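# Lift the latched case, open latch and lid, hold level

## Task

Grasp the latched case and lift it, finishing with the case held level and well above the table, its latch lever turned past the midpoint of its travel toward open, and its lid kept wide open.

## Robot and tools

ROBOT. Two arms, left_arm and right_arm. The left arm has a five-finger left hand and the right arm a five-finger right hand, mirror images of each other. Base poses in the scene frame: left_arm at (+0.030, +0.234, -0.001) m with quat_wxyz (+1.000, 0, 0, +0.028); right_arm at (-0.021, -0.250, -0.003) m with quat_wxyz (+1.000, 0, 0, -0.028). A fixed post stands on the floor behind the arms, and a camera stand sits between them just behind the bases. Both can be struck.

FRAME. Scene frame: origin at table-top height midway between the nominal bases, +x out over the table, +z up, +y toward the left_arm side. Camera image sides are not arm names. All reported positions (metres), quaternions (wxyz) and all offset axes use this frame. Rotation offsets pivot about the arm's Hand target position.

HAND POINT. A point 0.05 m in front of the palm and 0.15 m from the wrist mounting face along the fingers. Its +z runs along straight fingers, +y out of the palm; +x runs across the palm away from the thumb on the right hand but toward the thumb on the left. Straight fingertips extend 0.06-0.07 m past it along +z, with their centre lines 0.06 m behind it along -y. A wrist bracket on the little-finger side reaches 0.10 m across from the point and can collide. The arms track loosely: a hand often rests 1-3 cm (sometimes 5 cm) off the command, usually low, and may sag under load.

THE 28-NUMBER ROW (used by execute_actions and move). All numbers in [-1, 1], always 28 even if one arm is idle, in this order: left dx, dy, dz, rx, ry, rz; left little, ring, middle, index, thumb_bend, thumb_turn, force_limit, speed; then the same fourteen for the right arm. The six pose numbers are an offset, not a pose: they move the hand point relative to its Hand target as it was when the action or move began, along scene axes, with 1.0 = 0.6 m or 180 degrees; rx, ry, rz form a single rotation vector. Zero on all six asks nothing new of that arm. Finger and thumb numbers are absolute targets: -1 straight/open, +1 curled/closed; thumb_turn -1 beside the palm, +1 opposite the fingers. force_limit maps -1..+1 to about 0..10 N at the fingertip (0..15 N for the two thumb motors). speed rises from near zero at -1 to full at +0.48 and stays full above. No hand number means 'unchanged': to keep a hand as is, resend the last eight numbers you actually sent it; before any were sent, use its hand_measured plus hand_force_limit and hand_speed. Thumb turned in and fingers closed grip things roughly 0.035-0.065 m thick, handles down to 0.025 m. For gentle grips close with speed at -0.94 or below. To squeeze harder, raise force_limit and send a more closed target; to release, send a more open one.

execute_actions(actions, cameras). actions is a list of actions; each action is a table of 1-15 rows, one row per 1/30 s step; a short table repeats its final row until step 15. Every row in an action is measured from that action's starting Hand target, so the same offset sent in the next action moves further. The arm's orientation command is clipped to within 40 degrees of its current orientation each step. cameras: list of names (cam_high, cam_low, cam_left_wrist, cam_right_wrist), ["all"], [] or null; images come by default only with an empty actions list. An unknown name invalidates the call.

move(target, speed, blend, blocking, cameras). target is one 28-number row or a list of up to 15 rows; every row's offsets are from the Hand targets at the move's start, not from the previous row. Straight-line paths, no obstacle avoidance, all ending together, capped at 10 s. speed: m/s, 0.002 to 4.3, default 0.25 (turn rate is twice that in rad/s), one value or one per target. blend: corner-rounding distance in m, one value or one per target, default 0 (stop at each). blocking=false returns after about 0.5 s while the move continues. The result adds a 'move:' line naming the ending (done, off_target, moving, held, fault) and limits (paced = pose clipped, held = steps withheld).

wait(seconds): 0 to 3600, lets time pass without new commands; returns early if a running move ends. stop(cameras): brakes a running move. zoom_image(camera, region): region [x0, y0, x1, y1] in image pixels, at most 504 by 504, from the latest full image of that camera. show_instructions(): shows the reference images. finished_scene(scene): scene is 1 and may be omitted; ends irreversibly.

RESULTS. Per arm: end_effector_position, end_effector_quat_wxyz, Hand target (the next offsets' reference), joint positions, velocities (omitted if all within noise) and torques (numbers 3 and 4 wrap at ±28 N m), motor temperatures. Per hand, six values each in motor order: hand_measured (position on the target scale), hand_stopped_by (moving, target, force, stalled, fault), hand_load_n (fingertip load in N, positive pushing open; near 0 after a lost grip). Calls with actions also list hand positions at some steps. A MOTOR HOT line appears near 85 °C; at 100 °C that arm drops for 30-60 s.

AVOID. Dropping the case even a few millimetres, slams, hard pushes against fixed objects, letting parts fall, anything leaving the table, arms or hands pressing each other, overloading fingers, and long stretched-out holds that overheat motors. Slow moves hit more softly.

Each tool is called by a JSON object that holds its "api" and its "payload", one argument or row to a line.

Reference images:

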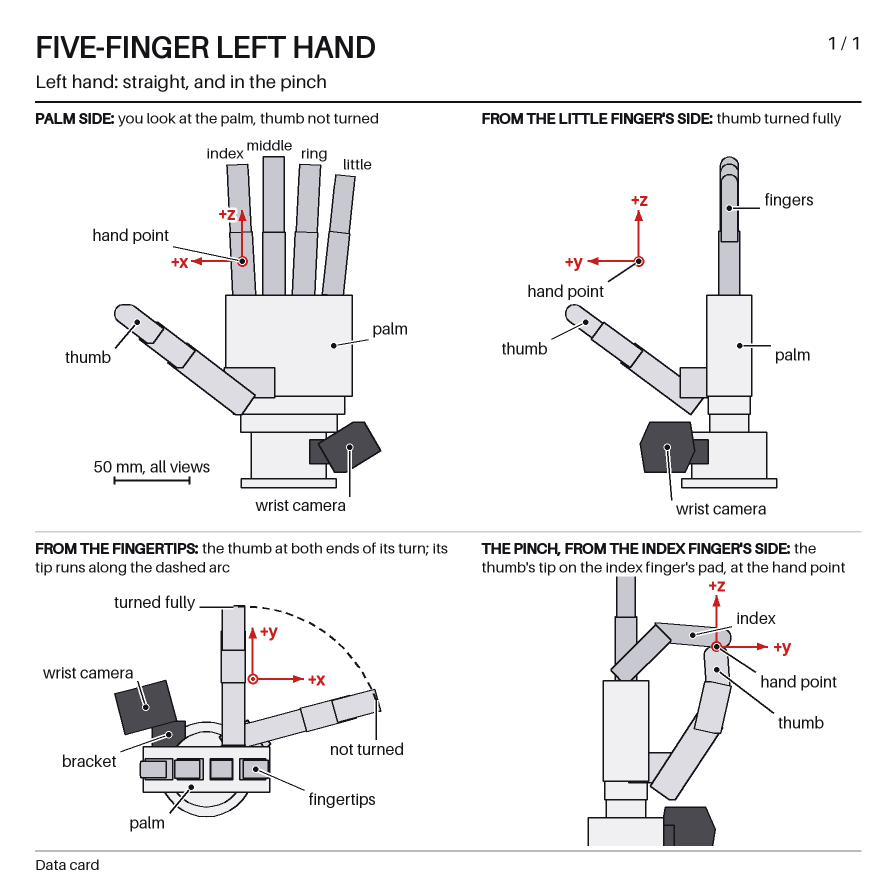

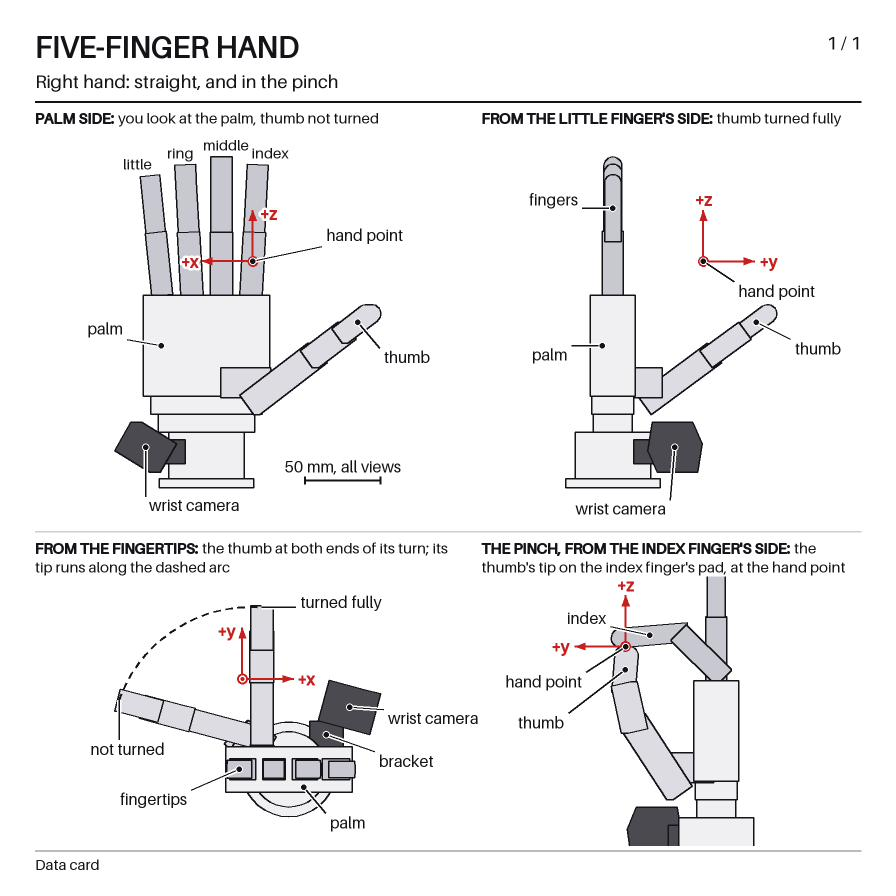

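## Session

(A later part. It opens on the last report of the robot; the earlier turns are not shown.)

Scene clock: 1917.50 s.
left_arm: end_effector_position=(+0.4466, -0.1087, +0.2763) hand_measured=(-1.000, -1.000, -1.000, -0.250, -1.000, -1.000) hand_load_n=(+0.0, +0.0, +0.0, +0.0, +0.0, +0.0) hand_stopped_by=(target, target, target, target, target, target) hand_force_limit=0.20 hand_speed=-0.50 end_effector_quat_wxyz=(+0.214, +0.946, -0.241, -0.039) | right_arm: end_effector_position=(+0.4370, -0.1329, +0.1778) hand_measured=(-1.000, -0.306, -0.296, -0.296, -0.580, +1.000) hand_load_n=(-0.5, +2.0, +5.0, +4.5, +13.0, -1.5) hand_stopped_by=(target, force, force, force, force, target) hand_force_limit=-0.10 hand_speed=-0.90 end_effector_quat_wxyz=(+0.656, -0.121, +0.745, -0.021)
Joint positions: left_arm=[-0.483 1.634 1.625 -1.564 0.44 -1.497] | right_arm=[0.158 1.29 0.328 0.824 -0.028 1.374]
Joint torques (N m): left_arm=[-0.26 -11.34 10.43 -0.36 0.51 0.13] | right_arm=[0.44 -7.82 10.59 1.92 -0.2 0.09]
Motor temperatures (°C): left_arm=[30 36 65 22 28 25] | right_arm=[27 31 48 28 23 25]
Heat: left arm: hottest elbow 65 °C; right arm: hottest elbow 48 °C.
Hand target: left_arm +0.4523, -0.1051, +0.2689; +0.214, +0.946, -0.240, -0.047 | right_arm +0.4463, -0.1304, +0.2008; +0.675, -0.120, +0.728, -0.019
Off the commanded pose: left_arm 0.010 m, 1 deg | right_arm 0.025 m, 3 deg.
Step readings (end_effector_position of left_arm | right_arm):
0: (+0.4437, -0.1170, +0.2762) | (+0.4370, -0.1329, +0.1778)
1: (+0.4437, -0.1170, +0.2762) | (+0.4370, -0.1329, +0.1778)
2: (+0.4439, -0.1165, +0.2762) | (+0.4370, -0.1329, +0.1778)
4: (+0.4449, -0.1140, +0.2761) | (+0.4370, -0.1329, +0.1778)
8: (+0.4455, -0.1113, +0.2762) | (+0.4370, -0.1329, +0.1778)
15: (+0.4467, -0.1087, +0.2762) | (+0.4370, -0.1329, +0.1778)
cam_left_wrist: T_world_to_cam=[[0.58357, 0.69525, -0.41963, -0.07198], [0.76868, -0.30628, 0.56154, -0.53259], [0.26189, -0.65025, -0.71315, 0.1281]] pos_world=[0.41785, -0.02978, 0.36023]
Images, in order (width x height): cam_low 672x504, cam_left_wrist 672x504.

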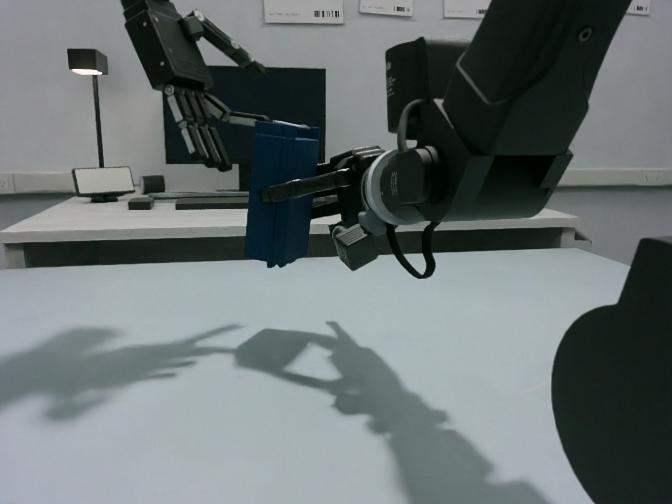

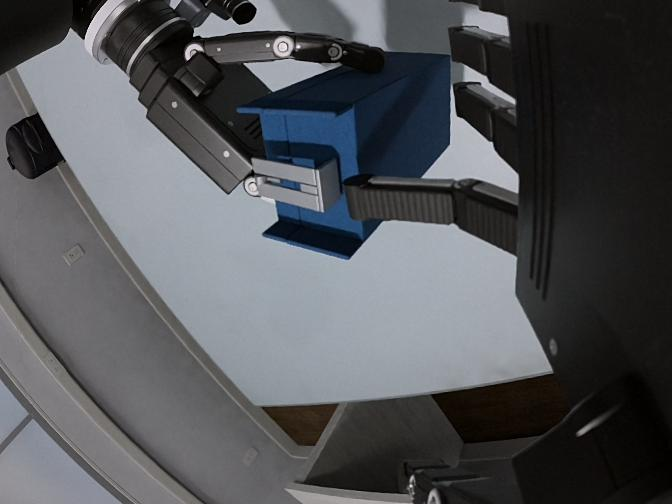

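{"api": "move", "payload": {
  "target": [
    [0.0073,0.0123,0.052,0,0,0,-1,-1,-1,-0.25,-1,-1,0.2,-0.5,0,0,0,0,0,0,-1,-0.1,-0.1,-0.1,-0.3,1,-0.1,-0.9],
    [0.0073,0.0123,0.052,0,0,0,-1,-1,-1,-0.5,-1,-1,0.2,-0.5,0,0,0,0,0,0,-1,-0.1,-0.1,-0.1,-0.3,1,-0.1,-0.9],
    [0.0073,0.0043,0.003,0,0,0,-1,-1,-1,-0.5,-1,-1,0.2,-0.5,0,0,0,0,0,0,-1,-0.1,-0.1,-0.1,-0.3,1,-0.1,-0.9],
    [-0.0258,-0.0475,0.003,0,0,0,-1,-1,-1,-0.5,-1,-1,0.2,-0.5,0,0,0,0,0,0,-1,-0.1,-0.1,-0.1,-0.3,1,-0.1,-0.9]
  ],
  "speed": 0.06,
  "cameras": ["cam_left_wrist","cam_low"]
}}

{"api": "zoom_image", "payload": {
  "camera": "cam_left_wrist",
  "region": [240, 60, 500, 260]
}}

{"api": "zoom_image", "payload": {
  "camera": "cam_low",
  "region": [200, 80, 360, 200]
}}

Scene clock: 1934.73 s.
left_arm: end_effector_position=(+0.4448, -0.1212, +0.2802) hand_measured=(-1.000, -1.000, -1.000, -0.500, -1.000, -1.000) hand_load_n=(+0.0, +0.0, +0.0, +0.5, +0.0, +0.0) hand_stopped_by=(target, target, target, target, target, target) hand_force_limit=0.20 hand_speed=-0.50 end_effector_quat_wxyz=(+0.213, +0.948, -0.235, -0.038) | right_arm: end_effector_position=(+0.4373, -0.1339, +0.1777) hand_measured=(-1.000, -0.306, -0.296, -0.296, -0.580, +1.000) hand_load_n=(+0.0, +2.0, +5.0, +5.0, +12.5, -1.5) hand_stopped_by=(target, force, force, force, force, target) hand_force_limit=-0.10 hand_speed=-0.90 end_effector_quat_wxyz=(+0.656, -0.120, +0.745, -0.022)
Joint positions: left_arm=[-0.51 1.635 1.638 -1.557 0.436 -1.541] | right_arm=[0.157 1.29 0.328 0.824 -0.026 1.374]
Joint torques (N m): left_arm=[-3.43 -12.22 8.73 0.42 0.66 -0.08] | right_arm=[0.73 -8.12 10.56 1.96 -0.32 0.08]
Motor temperatures (°C): left_arm=[30 36 66 22 28 25] | right_arm=[27 31 48 28 23 25]
Heat: left arm: hottest elbow 66 °C; right arm: hottest elbow 48 °C.
Hand target: left_arm +0.4369, -0.1334, +0.2709; +0.214, +0.946, -0.240, -0.047 | right_arm +0.4463, -0.1305, +0.2008; +0.675, -0.120, +0.728, -0.019
Off the commanded pose: left_arm 0.017 m, 1 deg | right_arm 0.025 m, 3 deg.
move: off_target (left_arm); target 2's new numbers were sent with left_arm's hand 0.014 m and 1 deg from that target
cam_left_wrist: T_world_to_cam=[[0.57481, 0.70436, -0.4165, -0.05644], [0.77184, -0.29767, 0.56183, -0.53767], [0.27175, -0.64442, -0.71476, 0.11998]] pos_world=[0.41483, -0.04297, 0.36433]
Images, in order (width x height): cam_low 672x504, cam_left_wrist 672x504.

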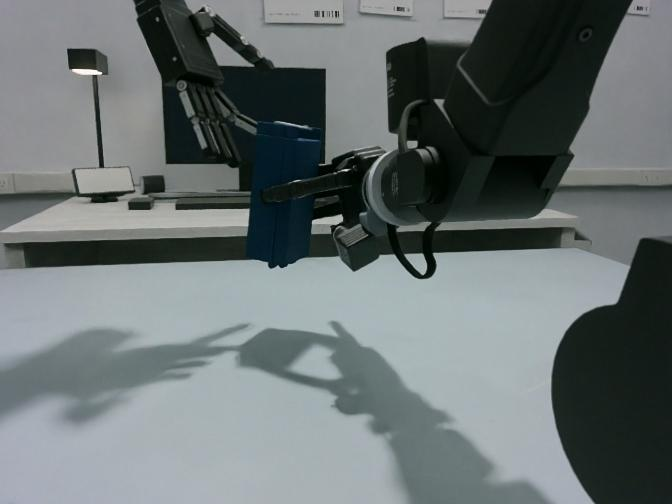

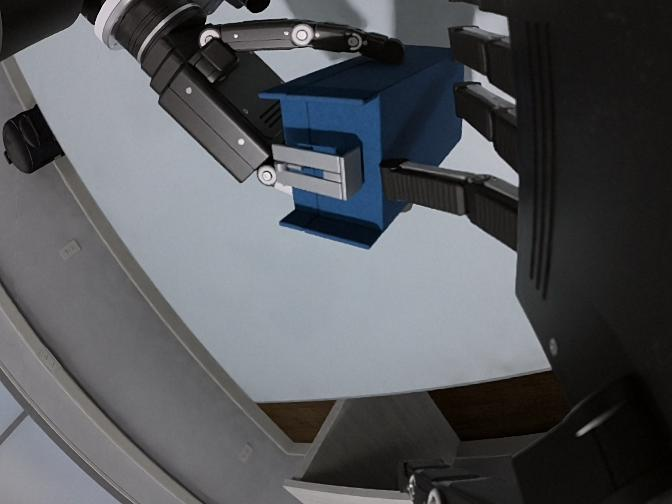

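Scaled by 1.938 from the camera's image (finer frame: 960x720).

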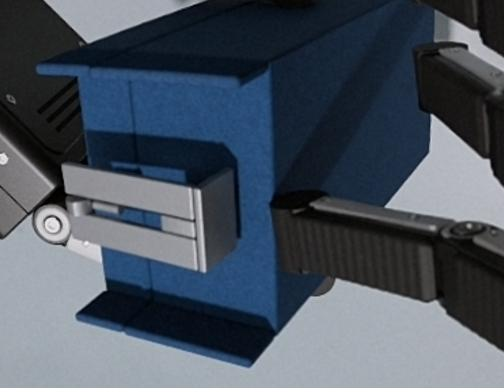

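Scaled by 3.150 from the camera's image (finer frame: 960x720).

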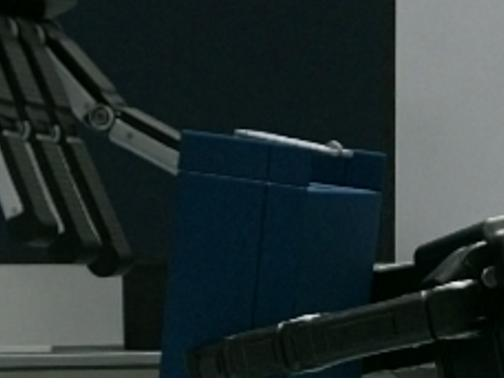

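{"api": "execute_actions", "payload": {
  "actions": [
    [[0.012,0.022,0.01,0,0,0,-1,-1,-1,-0.5,-1,-1,0.2,-0.5,0,0,0,0,0,0,-1,-0.1,-0.1,-0.1,-0.3,1,-0.1,-0.9]],
    [[0.0,0.0,0.005,0,0,0,-1,-1,-1,-0.5,-1,-1,0.2,-0.5,0,0,0,0,0,0,-1,-0.1,-0.1,-0.1,-0.3,1,-0.1,-0.9]]
  ],
  "cameras": ["cam_left_wrist"]
}}

Scene clock: 1940.87 s.
left_arm: end_effector_position=(+0.4427, -0.1196, +0.2798) hand_measured=(-1.000, -1.000, -1.000, -0.500, -1.000, -1.000) hand_load_n=(+0.0, +0.0, +0.0, +0.5, +0.0, +0.0) hand_stopped_by=(target, target, target, target, target, target) hand_force_limit=0.20 hand_speed=-0.50 end_effector_quat_wxyz=(+0.212, +0.948, -0.233, -0.043) | right_arm: end_effector_position=(+0.4373, -0.1337, +0.1777) hand_measured=(-1.000, -0.306, -0.296, -0.296, -0.580, +1.000) hand_load_n=(+0.0, +2.5, +5.0, +4.5, +13.0, -2.5) hand_stopped_by=(target, force, force, force, force, target) hand_force_limit=-0.10 hand_speed=-0.90 end_effector_quat_wxyz=(+0.656, -0.120, +0.745, -0.022)
Joint positions: left_arm=[-0.508 1.635 1.638 -1.569 0.436 -1.541] | right_arm=[0.157 1.29 0.328 0.824 -0.027 1.374]
Joint torques (N m): left_arm=[-1.14 -11.87 11.03 -0.51 0.67 0.2] | right_arm=[0.73 -8.12 10.54 2.04 -0.26 0.07]
Motor temperatures (°C): left_arm=[30 35 66 22 28 25] | right_arm=[27 31 48 28 23 25]
Heat: left arm: hottest elbow 66 °C; right arm: hottest elbow 48 °C.
Hand target: left_arm +0.4441, -0.1203, +0.2798; +0.214, +0.946, -0.240, -0.047 | right_arm +0.4463, -0.1305, +0.2008; +0.675, -0.120, +0.728, -0.019
Off the commanded pose: left_arm 0.001 m, 1 deg | right_arm 0.025 m, 3 deg.
Step readings (end_effector_position of left_arm | right_arm):
0: (+0.4447, -0.1214, +0.2802) | (+0.4373, -0.1339, +0.1777)
1: (+0.4447, -0.1214, +0.2802) | (+0.4373, -0.1339, +0.1777)
2: (+0.4447, -0.1214, +0.2802) | (+0.4373, -0.1339, +0.1777)
4: (+0.4445, -0.1213, +0.2802) | (+0.4373, -0.1339, +0.1777)
8: (+0.4439, -0.1208, +0.2800) | (+0.4373, -0.1339, +0.1777)
15: (+0.4438, -0.1204, +0.2800) | (+0.4373, -0.1339, +0.1777)
16: (+0.4438, -0.1204, +0.2800) | (+0.4373, -0.1339, +0.1777)
17: (+0.4437, -0.1203, +0.2800) | (+0.4373, -0.1339, +0.1777)
19: (+0.4434, -0.1199, +0.2799) | (+0.4373, -0.1339, +0.1777)
23: (+0.4428, -0.1196, +0.2798) | (+0.4373, -0.1338, +0.1777)
30: (+0.4427, -0.1196, +0.2798) | (+0.4373, -0.1337, +0.1777)
cam_left_wrist: T_world_to_cam=[[0.57019, 0.70671, -0.41886, -0.05356], [0.77773, -0.30013, 0.55232, -0.53569], [0.26461, -0.64069, -0.72076, 0.12666]] pos_world=[0.41365, -0.04178, 0.36473]

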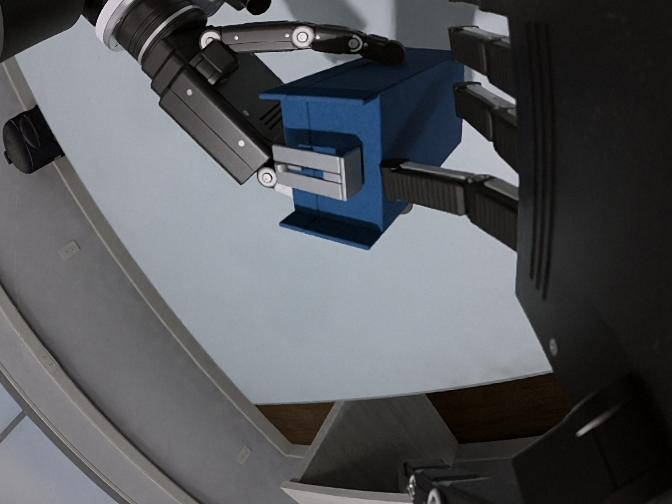

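{"api": "move", "payload": {
  "target": [
    [0.021,0.0377,0.0587,0,0,0,-1,-1,-1,-0.5,-1,-1,0.2,-0.5,0,0,0,0,0,0,-1,-0.1,-0.1,-0.1,-0.3,1,-0.1,-0.9],
    [0.021,0.0297,-0.0097,0,0,0,-1,-1,-1,-0.5,-1,-1,0.2,-0.5,0,0,0,0,0,0,-1,-0.1,-0.1,-0.1,-0.3,1,-0.1,-0.9],
    [-0.0122,-0.0222,-0.0097,0,0,0,-1,-1,-1,-0.5,-1,-1,0.2,-0.5,0,0,0,0,0,0,-1,-0.1,-0.1,-0.1,-0.3,1,-0.1,-0.9]
  ],
  "speed": 0.06,
  "cameras": ["cam_left_wrist"]
}}

{"api": "zoom_image", "payload": {
  "camera": "cam_left_wrist",
  "region": [240, 60, 500, 260]
}}

Scene clock: 1949.57 s.
left_arm: end_effector_position=(+0.4418, -0.1259, +0.2833) hand_measured=(-1.000, -1.000, -1.000, -0.500, -1.000, -1.000) hand_load_n=(+0.0, +0.0, +0.0, +0.0, +0.0, +0.0) hand_stopped_by=(target, target, target, target, target, target) hand_force_limit=0.20 hand_speed=-0.50 end_effector_quat_wxyz=(+0.215, +0.946, -0.239, -0.038) | right_arm: end_effector_position=(+0.4371, -0.1335, +0.1777) hand_measured=(-1.000, -0.306, -0.296, -0.296, -0.580, +1.000) hand_load_n=(+0.0, +2.0, +5.0, +5.0, +12.5, -1.5) hand_stopped_by=(target, force, force, force, force, target) hand_force_limit=-0.10 hand_speed=-0.90 end_effector_quat_wxyz=(+0.656, -0.121, +0.745, -0.021)
Joint positions: left_arm=[-0.519 1.635 1.646 -1.562 0.439 -1.542] | right_arm=[0.157 1.29 0.328 0.824 -0.029 1.373]
Joint torques (N m): left_arm=[-2.78 -12.28 8.8 0.28 0.54 -0.06] | right_arm=[0.91 -7.77 10.58 1.98 -0.18 0.08]
Motor temperatures (°C): left_arm=[30 35 67 22 28 25] | right_arm=[27 31 48 28 23 25]
Heat: left arm: hottest elbow 67 °C; right arm: hottest elbow 48 °C.
Hand target: left_arm +0.4368, -0.1336, +0.2740; +0.214, +0.946, -0.240, -0.047 | right_arm +0.4463, -0.1305, +0.2008; +0.675, -0.120, +0.728, -0.019
Off the commanded pose: left_arm 0.013 m, 1 deg | right_arm 0.025 m, 3 deg.
move: off_target (left_arm)
cam_left_wrist: T_world_to_cam=[[0.58165, 0.69741, -0.41869, -0.05341], [0.76859, -0.30263, 0.56363, -0.53824], [0.26637, -0.64964, -0.71205, 0.12094]] pos_world=[0.41254, -0.04707, 0.36712]

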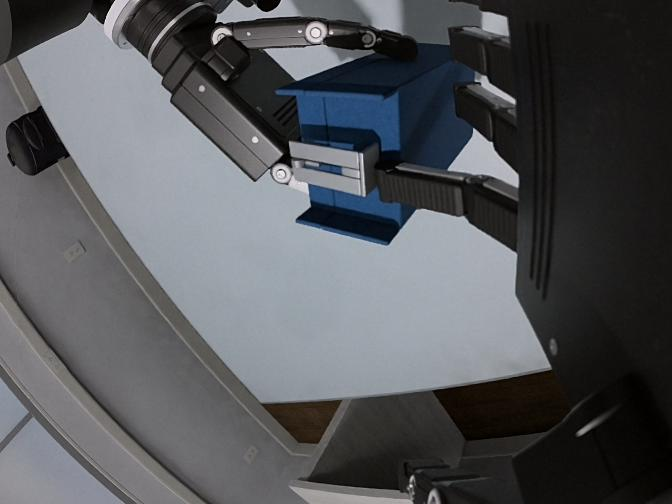

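Scaled by 1.938 from the camera's image (finer frame: 960x720).

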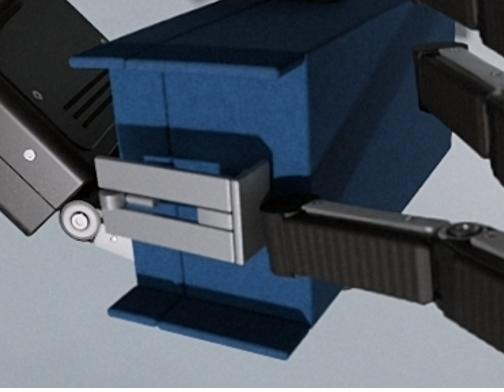

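{"api": "execute_actions", "payload": {
  "actions": [
    [[0,0,0,0,0,0,-1,-1,-1,-0.25,-1,-1,0.2,-0.5,0,0,0,0,0,0,-1,-0.1,-0.1,-0.1,-0.3,1,-0.1,-0.9]]
  ],
  "cameras": ["cam_left_wrist","cam_low"]
}}

{"api": "zoom_image", "payload": {
  "camera": "cam_left_wrist",
  "region": [240, 60, 500, 260]
}}

{"api": "zoom_image", "payload": {
  "camera": "cam_low",
  "region": [200, 80, 360, 200]
}}

Scene clock: 1955.23 s.
left_arm: end_effector_position=(+0.4422, -0.1247, +0.2801) hand_measured=(-1.000, -1.000, -1.000, -0.250, -1.000, -1.000) hand_load_n=(+0.0, +0.0, +0.0, +1.5, +0.0, +0.0) hand_stopped_by=(target, target, target, target, target, target) hand_force_limit=0.20 hand_speed=-0.50 end_effector_quat_wxyz=(+0.211, +0.948, -0.236, -0.039) | right_arm: end_effector_position=(+0.4371, -0.1335, +0.1779) hand_measured=(-1.000, -0.306, -0.296, -0.296, -0.580, +1.000) hand_load_n=(+0.0, +1.5, +4.5, +4.0, +13.5, -2.0) hand_stopped_by=(target, force, force, force, force, target) hand_force_limit=-0.10 hand_speed=-0.90 end_effector_quat_wxyz=(+0.656, -0.121, +0.744, -0.021)
Joint positions: left_arm=[-0.519 1.635 1.64 -1.559 0.432 -1.549] | right_arm=[0.157 1.29 0.328 0.824 -0.029 1.373]
Joint torques (N m): left_arm=[-2.78 -12.34 9.28 0.17 0.83 -0.02] | right_arm=[0.79 -8.12 10.55 1.91 -0.21 0.07]
Motor temperatures (°C): left_arm=[30 34 66 22 28 25] | right_arm=[27 31 48 28 23 25]
Heat: left arm: hottest elbow 66 °C; right arm: hottest elbow 48 °C.
Hand target: left_arm +0.4368, -0.1336, +0.2740; +0.214, +0.946, -0.240, -0.047 | right_arm +0.4463, -0.1305, +0.2008; +0.675, -0.120, +0.728, -0.019
Off the commanded pose: left_arm 0.012 m, 1 deg | right_arm 0.025 m, 3 deg.
Step readings (end_effector_position of left_arm | right_arm):
0: (+0.4419, -0.1259, +0.2833) | (+0.4371, -0.1335, +0.1777)
1: (+0.4419, -0.1259, +0.2833) | (+0.4371, -0.1335, +0.1777)
2: (+0.4419, -0.1259, +0.2833) | (+0.4371, -0.1335, +0.1777)
4: (+0.4420, -0.1257, +0.2830) | (+0.4371, -0.1335, +0.1777)
8: (+0.4421, -0.1247, +0.2802) | (+0.4371, -0.1335, +0.1779)
15: (+0.4422, -0.1247, +0.2801) | (+0.4371, -0.1335, +0.1779)
cam_left_wrist: T_world_to_cam=[[0.57604, 0.70503, -0.41366, -0.05378], [0.77188, -0.3026, 0.55914, -0.53652], [0.26904, -0.64138, -0.7185, 0.12107]] pos_world=[0.41254, -0.04678, 0.36473]
Images, in order (width x height): cam_low 672x504, cam_left_wrist 672x504.

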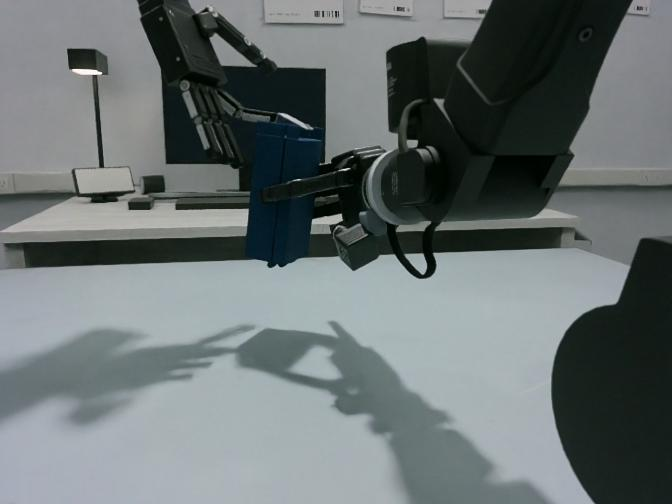

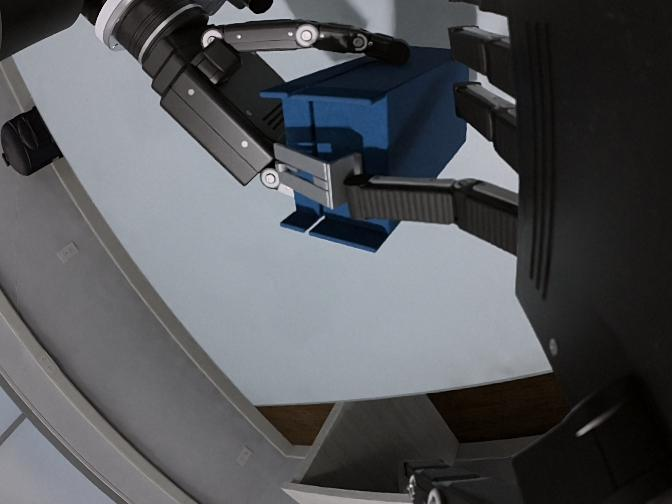

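Scaled by 1.938 from the camera's image (finer frame: 960x720).

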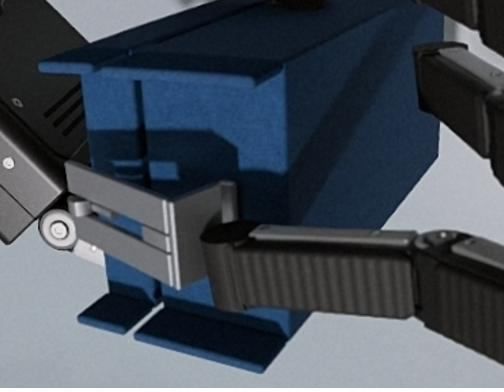

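Scaled by 3.150 from the camera's image (finer frame: 960x720).

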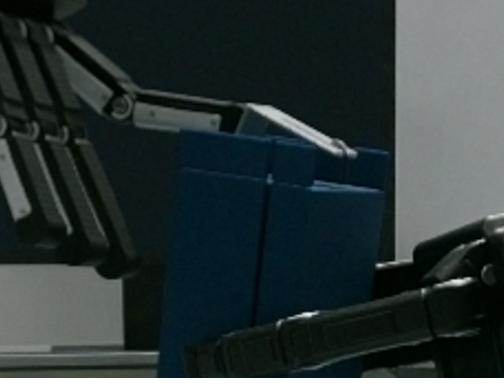

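{"api": "move", "payload": {
  "target": [0,0,0.02,0,0,0,-1,-1,-1,-0.25,-1,-1,0.2,-0.5,0,0,0,0,0,0,-1,-0.1,-0.1,-0.1,-0.3,1,-0.1,-0.9],
  "speed": 0.03,
  "cameras": ["cam_left_wrist"]
}}

{"api": "zoom_image", "payload": {
  "camera": "cam_left_wrist",
  "region": [240, 60, 500, 260]
}}

Scene clock: 1964.93 s.
left_arm: end_effector_position=(+0.4402, -0.1236, +0.2797) hand_measured=(-1.000, -1.000, -1.000, -0.250, -1.000, -1.000) hand_load_n=(+0.0, +0.0, +0.0, +1.0, -0.5, +0.0) hand_stopped_by=(target, target, target, target, target, target) hand_force_limit=0.20 hand_speed=-0.50 end_effector_quat_wxyz=(+0.210, +0.949, -0.233, -0.044) | right_arm: end_effector_position=(+0.4371, -0.1335, +0.1779) hand_measured=(-1.000, -0.306, -0.296, -0.296, -0.580, +1.000) hand_load_n=(+0.0, +2.0, +4.5, +4.0, +13.5, -2.5) hand_stopped_by=(target, force, force, force, force, target) hand_force_limit=-0.10 hand_speed=-0.90 end_effector_quat_wxyz=(+0.656, -0.121, +0.744, -0.021)
Joint positions: left_arm=[-0.519 1.635 1.64 -1.57 0.432 -1.552] | right_arm=[0.157 1.29 0.328 0.824 -0.029 1.373]
Joint torques (N m): left_arm=[-2.73 -12.28 11.75 -0.54 0.83 0.01] | right_arm=[0.62 -7.88 10.52 1.98 -0.2 0.08]
Motor temperatures (°C): left_arm=[30 34 65 22 28 25] | right_arm=[27 31 48 28 23 25]
Heat: left arm: hottest elbow 65 °C; right arm: hottest elbow 48 °C.
Hand target: left_arm +0.4368, -0.1336, +0.2860; +0.214, +0.946, -0.240, -0.047 | right_arm +0.4463, -0.1305, +0.2008; +0.675, -0.120, +0.728, -0.019
Off the commanded pose: left_arm 0.012 m, 1 deg | right_arm 0.025 m, 3 deg.
move: off_target (left_arm)
cam_left_wrist: T_world_to_cam=[[0.56996, 0.70859, -0.416, -0.04981], [0.77844, -0.3036, 0.54941, -0.53471], [0.26301, -0.63697, -0.72463, 0.12693]] pos_world=[0.41125, -0.04619, 0.36503]

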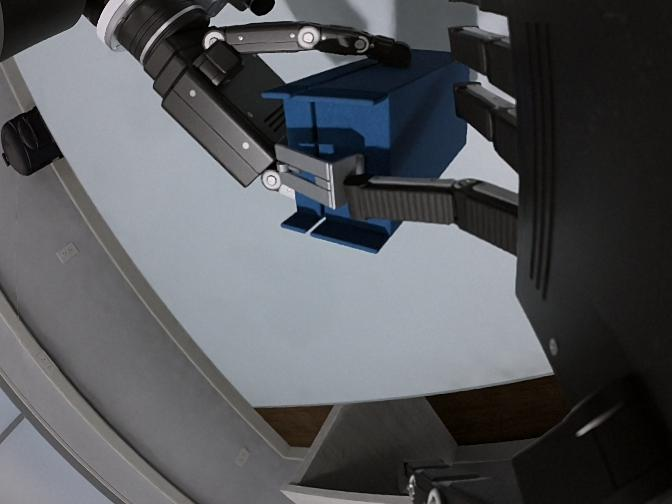

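Scaled by 1.938 from the camera's image (finer frame: 960x720).

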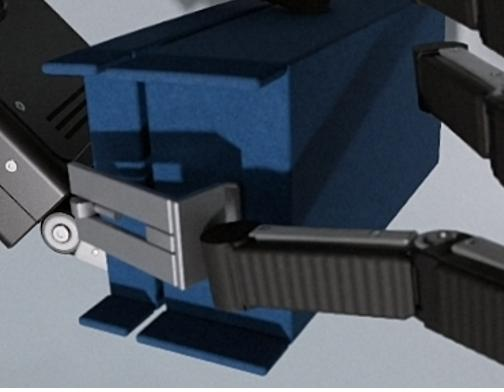

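{"api": "move", "payload": {
  "target": [0,0,0.015,0,0,0,-1,-1,-1,-0.25,-1,-1,0.2,-0.5,0,0,0,0,0,0,-1,-0.1,-0.1,-0.1,-0.3,1,-0.1,-0.9],
  "speed": 0.03,
  "cameras": ["cam_left_wrist"]
}}

{"api": "zoom_image", "payload": {
  "camera": "cam_left_wrist",
  "region": [240, 60, 500, 260]
}}

Scene clock: 1968.70 s.
left_arm: end_effector_position=(+0.4369, -0.1220, +0.2817) hand_measured=(-1.000, -1.000, -1.000, -0.250, -1.000, -1.000) hand_load_n=(+0.0, +0.0, +0.0, +0.5, +0.0, +0.0) hand_stopped_by=(target, target, target, target, target, target) hand_force_limit=0.20 hand_speed=-0.50 end_effector_quat_wxyz=(+0.208, +0.949, -0.231, -0.053) | right_arm: end_effector_position=(+0.4371, -0.1335, +0.1779) hand_measured=(-1.000, -0.306, -0.296, -0.296, -0.580, +1.000) hand_load_n=(+0.0, +2.0, +4.5, +3.5, +13.5, -2.5) hand_stopped_by=(target, force, force, force, force, target) hand_force_limit=-0.10 hand_speed=-0.90 end_effector_quat_wxyz=(+0.656, -0.121, +0.744, -0.021)
Joint positions: left_arm=[-0.519 1.635 1.647 -1.593 0.432 -1.553] | right_arm=[0.157 1.29 0.328 0.824 -0.029 1.373]
Joint torques (N m): left_arm=[-2.67 -12.28 13.12 -0.55 0.84 0.01] | right_arm=[0.67 -8.18 10.56 1.96 -0.21 0.08]
Motor temperatures (°C): left_arm=[30 34 65 22 28 25] | right_arm=[27 31 48 28 23 25]
Heat: left arm: hottest elbow 65 °C; right arm: hottest elbow 48 °C.
Hand target: left_arm +0.4368, -0.1336, +0.2950; +0.214, +0.946, -0.240, -0.047 | right_arm +0.4463, -0.1305, +0.2008; +0.675, -0.120, +0.728, -0.019
Off the commanded pose: left_arm 0.018 m, 1 deg | right_arm 0.025 m, 3 deg.
move: off_target (left_arm)
cam_left_wrist: T_world_to_cam=[[0.56239, 0.71249, -0.4196, -0.04341], [0.78742, -0.3066, 0.53477, -0.53289], [0.25237, -0.63115, -0.73346, 0.13808]] pos_world=[0.40917, -0.0453, 0.36804]

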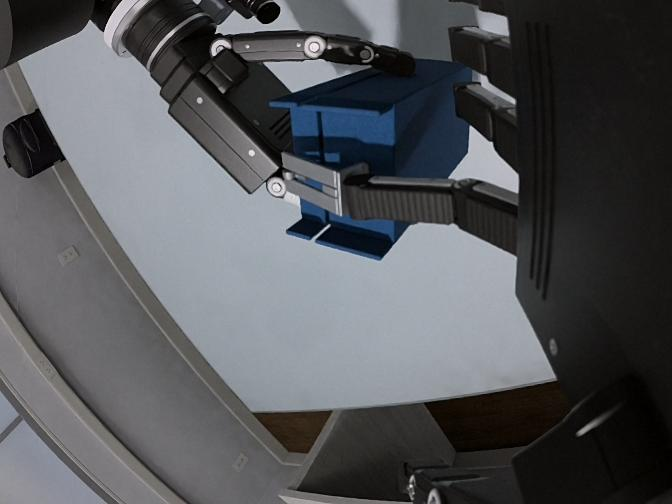

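Scaled by 1.938 from the camera's image (finer frame: 960x720).

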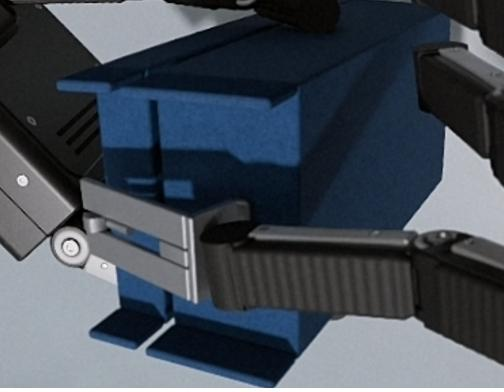

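{"api": "execute_actions", "payload": {
  "actions": [
    [[0,0,0,0,0,0,-1,-1,-1,-0.16,-1,-1,0.2,-0.6,0,0,0,0,0,0,-1,-0.1,-0.1,-0.1,-0.3,1,-0.1,-0.9]]
  ],
  "cameras": ["cam_left_wrist","cam_low"]
}}

{"api": "zoom_image", "payload": {
  "camera": "cam_left_wrist",
  "region": [240, 60, 500, 260]
}}

{"api": "zoom_image", "payload": {
  "camera": "cam_low",
  "region": [200, 80, 360, 200]
}}

Scene clock: 1973.20 s.
left_arm: end_effector_position=(+0.4336, -0.1244, +0.2826) hand_measured=(-1.000, -1.000, -1.000, -0.160, -1.000, -1.000) hand_load_n=(+0.0, +0.0, +0.0, +0.5, +0.0, +0.0) hand_stopped_by=(target, target, target, target, target, target) hand_force_limit=0.20 hand_speed=-0.60 end_effector_quat_wxyz=(+0.211, +0.948, -0.232, -0.056) | right_arm: end_effector_position=(+0.4371, -0.1335, +0.1779) hand_measured=(-1.000, -0.306, -0.296, -0.296, -0.580, +1.000) hand_load_n=(+0.0, +2.0, +5.0, +5.0, +12.5, -1.0) hand_stopped_by=(target, force, force, force, force, target) hand_force_limit=-0.10 hand_speed=-0.90 end_effector_quat_wxyz=(+0.656, -0.121, +0.744, -0.021)
Joint positions: left_arm=[-0.524 1.635 1.647 -1.599 0.439 -1.553] | right_arm=[0.157 1.29 0.328 0.824 -0.029 1.373]
Joint torques (N m): left_arm=[-2.26 -12.16 13.07 -0.36 0.54 0.02] | right_arm=[0.85 -7.77 10.54 1.94 -0.18 0.07]
Motor temperatures (°C): left_arm=[30 34 65 22 29 25] | right_arm=[27 31 49 28 23 25]
Heat: left arm: hottest elbow 65 °C; right arm: hottest elbow 49 °C.
Hand target: left_arm +0.4367, -0.1336, +0.2949; +0.214, +0.946, -0.240, -0.047 | right_arm +0.4463, -0.1305, +0.2008; +0.675, -0.120, +0.728, -0.019
Off the commanded pose: left_arm 0.016 m, 1 deg | right_arm 0.025 m, 3 deg.
Step readings (end_effector_position of left_arm | right_arm):
0: (+0.4368, -0.1219, +0.2817) | (+0.4371, -0.1335, +0.1779)
1: (+0.4368, -0.1219, +0.2817) | (+0.4371, -0.1335, +0.1779)
2: (+0.4368, -0.1219, +0.2817) | (+0.4371, -0.1335, +0.1779)
4: (+0.4368, -0.1220, +0.2818) | (+0.4371, -0.1335, +0.1779)
8: (+0.4347, -0.1234, +0.2825) | (+0.4371, -0.1335, +0.1779)
15: (+0.4336, -0.1244, +0.2826) | (+0.4371, -0.1335, +0.1779)
cam_left_wrist: T_world_to_cam=[[0.56245, 0.70802, -0.42702, -0.03793], [0.79017, -0.3082, 0.52976, -0.53156], [0.24347, -0.63538, -0.73281, 0.14114]] pos_world=[0.40699, -0.0473, 0.36883]
Images, in order (width x height): cam_low 672x504, cam_left_wrist 672x504.

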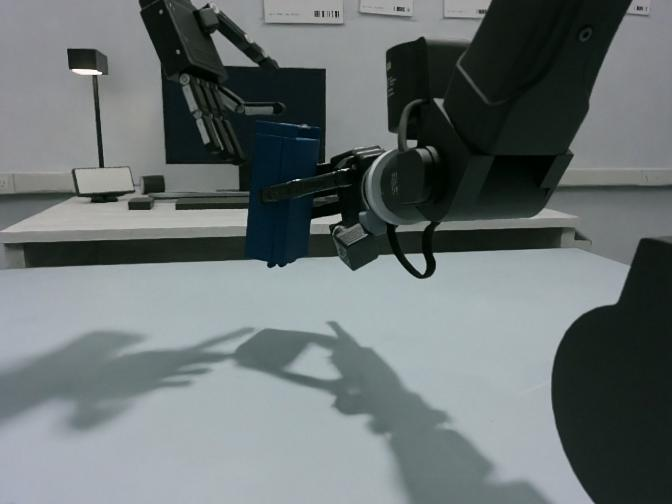

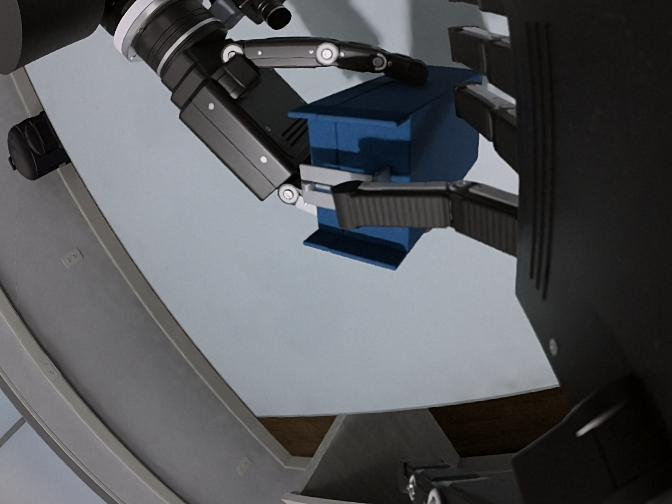

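Scaled by 1.938 from the camera's image (finer frame: 960x720).

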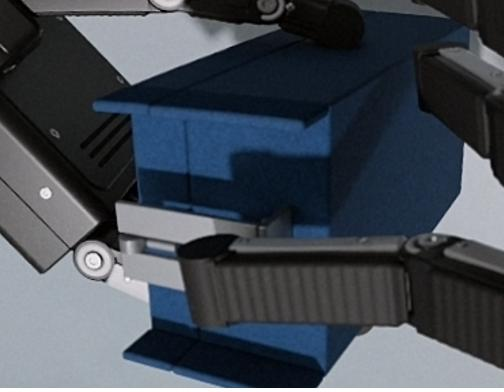

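Scaled by 3.150 from the camera's image (finer frame: 960x720).

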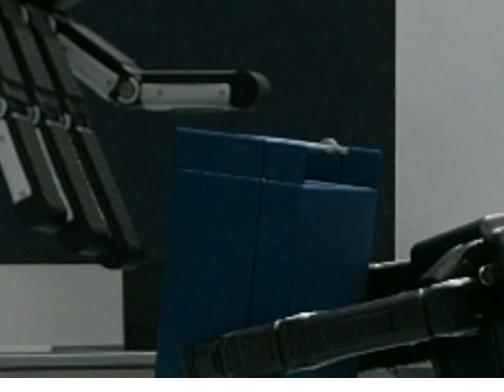

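{"api": "move", "payload": {
  "target": [
    [0.0333,0.0598,0.0335,0,0,0,-1,-1,-1,-0.16,-1,-1,0.2,-0.5,0,0,0,0,0,0,-1,-0.1,-0.1,-0.1,-0.3,1,-0.1,-0.9],
    [0.0333,0.0598,0.0335,0,0,0,-1,-1,-1,-0.5,-1,-1,0.2,-0.5,0,0,0,0,0,0,-1,-0.1,-0.1,-0.1,-0.3,1,-0.1,-0.9],
    [0.0333,0.0518,-0.0348,0,0,0,-1,-1,-1,-0.5,-1,-1,0.2,-0.5,0,0,0,0,0,0,-1,-0.1,-0.1,-0.1,-0.3,1,-0.1,-0.9],
    [0,0,-0.0348,0,0,0,-1,-1,-1,-0.5,-1,-1,0.2,-0.5,0,0,0,0,0,0,-1,-0.1,-0.1,-0.1,-0.3,1,-0.1,-0.9]
  ],
  "speed": 0.06,
  "cameras": ["cam_left_wrist"]
}}

{"api": "zoom_image", "payload": {
  "camera": "cam_left_wrist",
  "region": [240, 60, 500, 260]
}}

Scene clock: 1986.33 s.
left_arm: end_effector_position=(+0.4418, -0.1264, +0.2833) hand_measured=(-1.000, -1.000, -1.000, -0.500, -1.000, -1.000) hand_load_n=(+0.0, +0.0, +0.0, +0.0, +0.0, +0.5) hand_stopped_by=(target, target, target, target, target, target) hand_force_limit=0.20 hand_speed=-0.50 end_effector_quat_wxyz=(+0.215, +0.946, -0.240, -0.038) | right_arm: end_effector_position=(+0.4371, -0.1335, +0.1779) hand_measured=(-1.000, -0.306, -0.296, -0.296, -0.580, +1.000) hand_load_n=(+0.0, +2.0, +5.0, +5.0, +12.5, -1.5) hand_stopped_by=(target, force, force, force, force, target) hand_force_limit=-0.10 hand_speed=-0.90 end_effector_quat_wxyz=(+0.656, -0.121, +0.744, -0.021)
Joint positions: left_arm=[-0.52 1.636 1.646 -1.561 0.439 -1.542] | right_arm=[0.157 1.29 0.328 0.824 -0.029 1.373]
Joint torques (N m): left_arm=[-2.61 -12.34 8.85 0.25 0.52 -0.07] | right_arm=[0.56 -8 10.45 1.95 -0.19 0.08]
Motor temperatures (°C): left_arm=[30 34 66 22 28 25] | right_arm=[27 31 49 28 23 25]
Heat: left arm: hottest elbow 66 °C; right arm: hottest elbow 49 °C.
Hand target: left_arm +0.4368, -0.1337, +0.2741; +0.214, +0.946, -0.240, -0.047 | right_arm +0.4463, -0.1304, +0.2008; +0.675, -0.120, +0.728, -0.019
Off the commanded pose: left_arm 0.013 m, 1 deg | right_arm 0.025 m, 3 deg.
move: off_target (left_arm); target 2's new numbers were sent with left_arm's hand 0.014 m and 1 deg from that target
cam_left_wrist: T_world_to_cam=[[0.58199, 0.69699, -0.41891, -0.05316], [0.7684, -0.30273, 0.56385, -0.53829], [0.26618, -0.65004, -0.71175, 0.12066]] pos_world=[0.41244, -0.04747, 0.36712]

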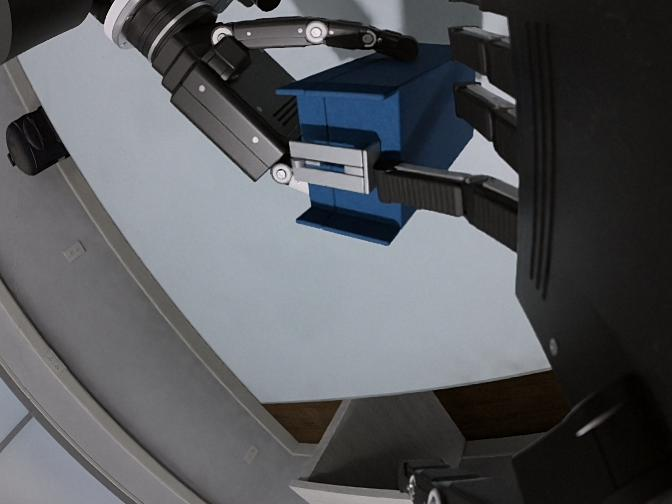

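Scaled by 1.938 from the camera's image (finer frame: 960x720).

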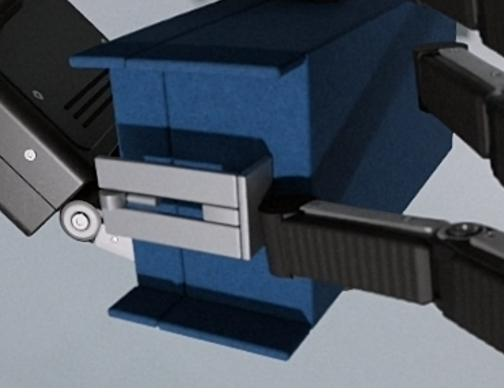

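Same contact. Now close and look.

{"api": "execute_actions", "payload": {
  "actions": [
    [[0,0,0,0,0,0,-1,-1,-1,-0.25,-1,-1,0.2,-0.5,0,0,0,0,0,0,-1,-0.1,-0.1,-0.1,-0.3,1,-0.1,-0.9]]
  ],
  "cameras": ["cam_left_wrist","cam_low"]
}}

{"api": "zoom_image", "payload": {
  "camera": "cam_left_wrist",
  "region": [240, 60, 500, 260]
}}

{"api": "zoom_image", "payload": {
  "camera": "cam_low",
  "region": [200, 80, 360, 200]
}}

Scene clock: 1989.77 s.
left_arm: end_effector_position=(+0.4422, -0.1250, +0.2801) hand_measured=(-1.000, -1.000, -1.000, -0.250, -1.000, -1.000) hand_load_n=(+0.0, +0.0, +0.0, +1.5, +0.0, +0.0) hand_stopped_by=(target, target, target, target, target, target) hand_force_limit=0.20 hand_speed=-0.50 end_effector_quat_wxyz=(+0.211, +0.948, -0.236, -0.039) | right_arm: end_effector_position=(+0.4371, -0.1336, +0.1781) hand_measured=(-1.000, -0.306, -0.296, -0.296, -0.580, +1.000) hand_load_n=(+0.0, +2.0, +4.5, +4.0, +13.0, -2.0) hand_stopped_by=(target, force, force, force, force, target) hand_force_limit=-0.10 hand_speed=-0.90 end_effector_quat_wxyz=(+0.656, -0.121, +0.744, -0.021)
Joint positions: left_arm=[-0.52 1.636 1.641 -1.559 0.431 -1.549] | right_arm=[0.157 1.29 0.328 0.824 -0.028 1.373]
Joint torques (N m): left_arm=[-2.67 -12.4 9.22 0.18 0.85 0] | right_arm=[0.73 -8.23 10.51 1.96 -0.21 0.08]
Motor temperatures (°C): left_arm=[30 34 65 22 28 25] | right_arm=[27 31 49 28 23 25]
Heat: left arm: hottest elbow 65 °C; right arm: hottest elbow 49 °C.
Hand target: left_arm +0.4368, -0.1337, +0.2741; +0.214, +0.946, -0.240, -0.047 | right_arm +0.4463, -0.1304, +0.2008; +0.675, -0.120, +0.728, -0.019
Off the commanded pose: left_arm 0.012 m, 1 deg | right_arm 0.025 m, 3 deg.
Step readings (end_effector_position of left_arm | right_arm):
0: (+0.4418, -0.1264, +0.2833) | (+0.4371, -0.1335, +0.1779)
1: (+0.4418, -0.1264, +0.2833) | (+0.4371, -0.1335, +0.1779)
2: (+0.4418, -0.1264, +0.2833) | (+0.4371, -0.1335, +0.1779)
4: (+0.4419, -0.1262, +0.2831) | (+0.4371, -0.1335, +0.1779)
8: (+0.4420, -0.1250, +0.2803) | (+0.4371, -0.1336, +0.1781)
15: (+0.4422, -0.1250, +0.2801) | (+0.4371, -0.1336, +0.1781)
cam_left_wrist: T_world_to_cam=[[0.57648, 0.70489, -0.41328, -0.05382], [0.77154, -0.30303, 0.55937, -0.53661], [0.26906, -0.64132, -0.71855, 0.12082]] pos_world=[0.41254, -0.04718, 0.36473]
Images, in order (width x height): cam_low 672x504, cam_left_wrist 672x504.

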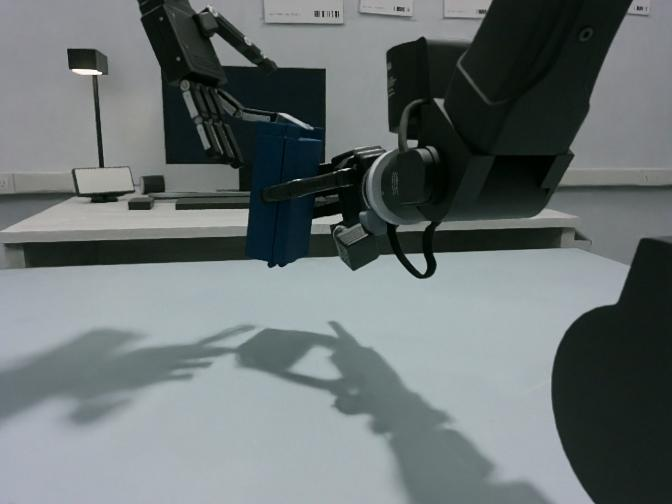

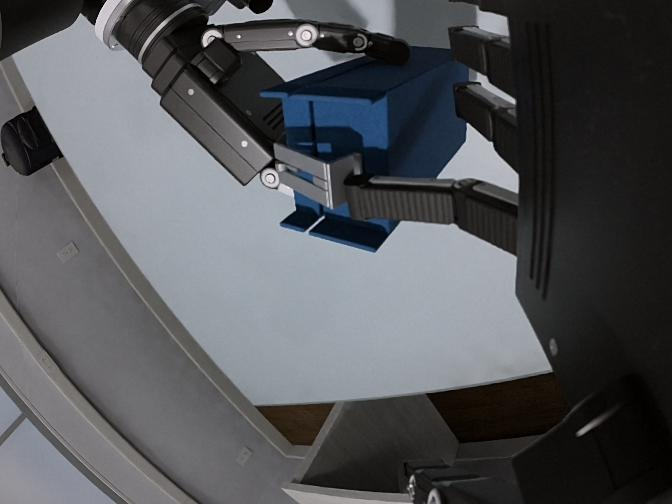

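Scaled by 1.938 from the camera's image (finer frame: 960x720).

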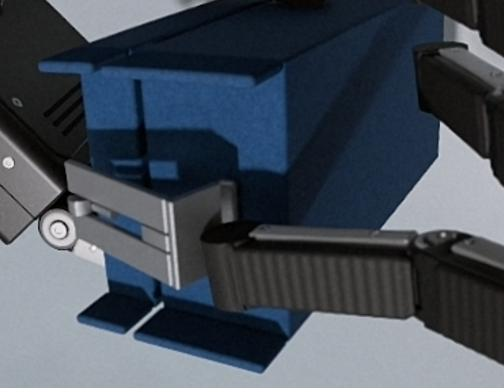

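Scaled by 3.150 from the camera's image (finer frame: 960x720).

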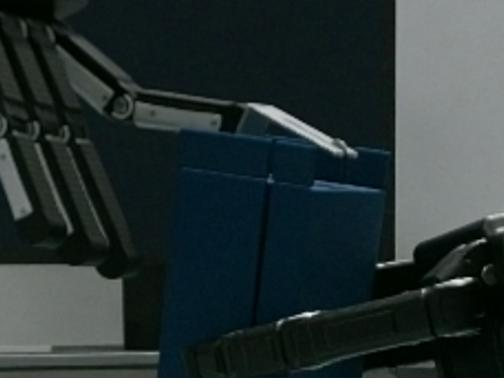

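{"api": "move", "payload": {
  "target": [0.026,0.0477,0,0,0,0,-1,-1,-1,-0.25,-1,-1,0.2,-0.5,0,0,0,0,0,0,-1,-0.1,-0.1,-0.1,-0.3,1,-0.1,-0.9],
  "speed": 0.3,
  "cameras": ["cam_left_wrist","cam_low"]
}}

{"api": "zoom_image", "payload": {
  "camera": "cam_left_wrist",
  "region": [240, 60, 500, 260]
}}

{"api": "zoom_image", "payload": {
  "camera": "cam_low",
  "region": [200, 80, 360, 200]
}}

Scene clock: 1994.53 s.
left_arm: end_effector_position=(+0.4484, -0.1076, +0.2812) hand_measured=(-1.000, -1.000, -1.000, -0.250, -1.000, -1.000) hand_load_n=(+0.0, +0.0, +0.0, +0.0, +0.0, +0.0) hand_stopped_by=(target, target, target, target, target, target) hand_force_limit=0.20 hand_speed=-0.50 end_effector_quat_wxyz=(+0.214, +0.946, -0.240, -0.039) | right_arm: end_effector_position=(+0.4371, -0.1336, +0.1781) hand_measured=(-1.000, -0.306, -0.296, -0.296, -0.580, +1.000) hand_load_n=(+0.0, +1.5, +5.0, +4.5, +13.0, -1.5) hand_stopped_by=(target, force, force, force, force, target) hand_force_limit=-0.10 hand_speed=-0.90 end_effector_quat_wxyz=(+0.656, -0.121, +0.744, -0.021)
Joint positions: left_arm=[-0.48 1.636 1.641 -1.578 0.439 -1.497] | right_arm=[0.157 1.29 0.328 0.824 -0.029 1.373]
Joint torques (N m): left_arm=[-0.5 -11.52 10.26 -0.4 0.53 0.14] | right_arm=[0.67 -8.12 10.56 1.98 -0.22 0.06]
Motor temperatures (°C): left_arm=[30 34 65 22 28 25] | right_arm=[27 31 49 28 23 25]
Heat: left arm: hottest elbow 65 °C; right arm: hottest elbow 49 °C.
Hand target: left_arm +0.4525, -0.1050, +0.2741; +0.214, +0.946, -0.240, -0.047 | right_arm +0.4463, -0.1304, +0.2008; +0.675, -0.120, +0.728, -0.019
Off the commanded pose: left_arm 0.009 m, 1 deg | right_arm 0.025 m, 3 deg.
move: done
cam_left_wrist: T_world_to_cam=[[0.5817, 0.69728, -0.41884, -0.07083], [0.76924, -0.30422, 0.56188, -0.53658], [0.26437, -0.64904, -0.71334, 0.13093]] pos_world=[0.41934, -0.02887, 0.36523]
Images, in order (width x height): cam_low 672x504, cam_left_wrist 672x504.

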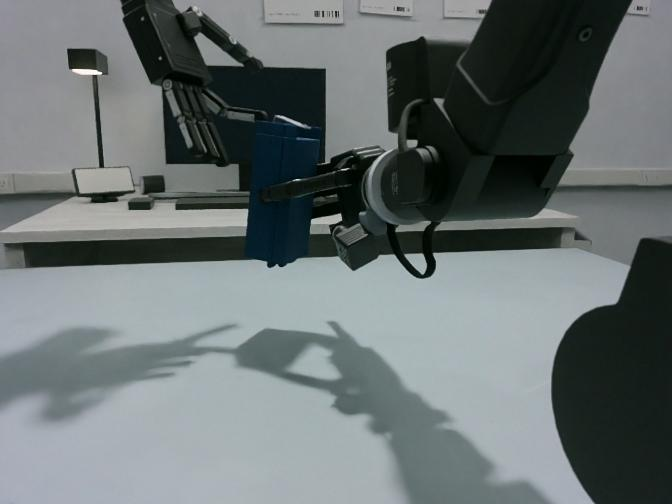

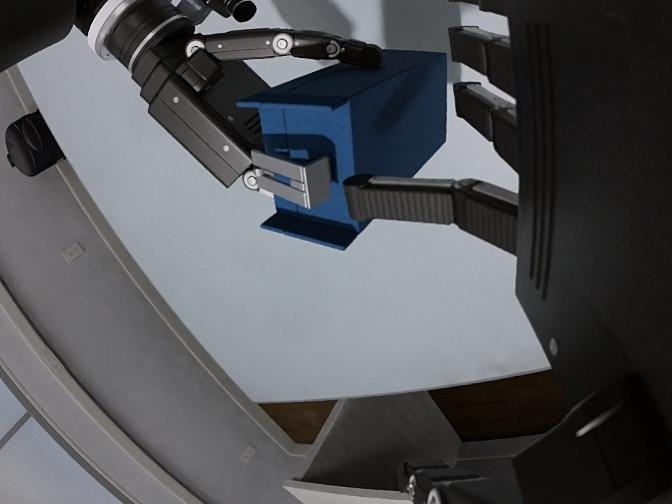

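Scaled by 1.938 from the camera's image (finer frame: 960x720).

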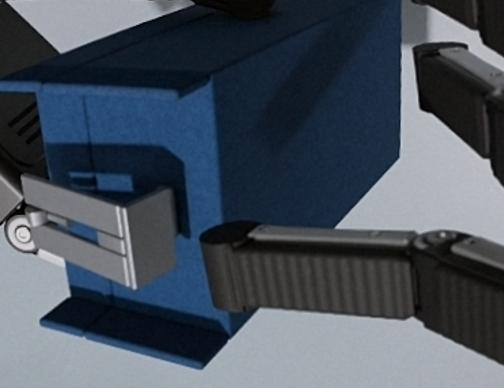

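Scaled by 3.150 from the camera's image (finer frame: 960x720).

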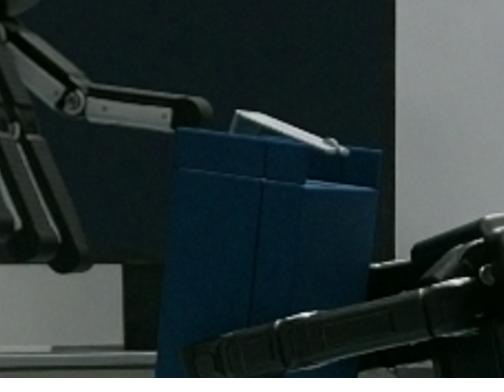

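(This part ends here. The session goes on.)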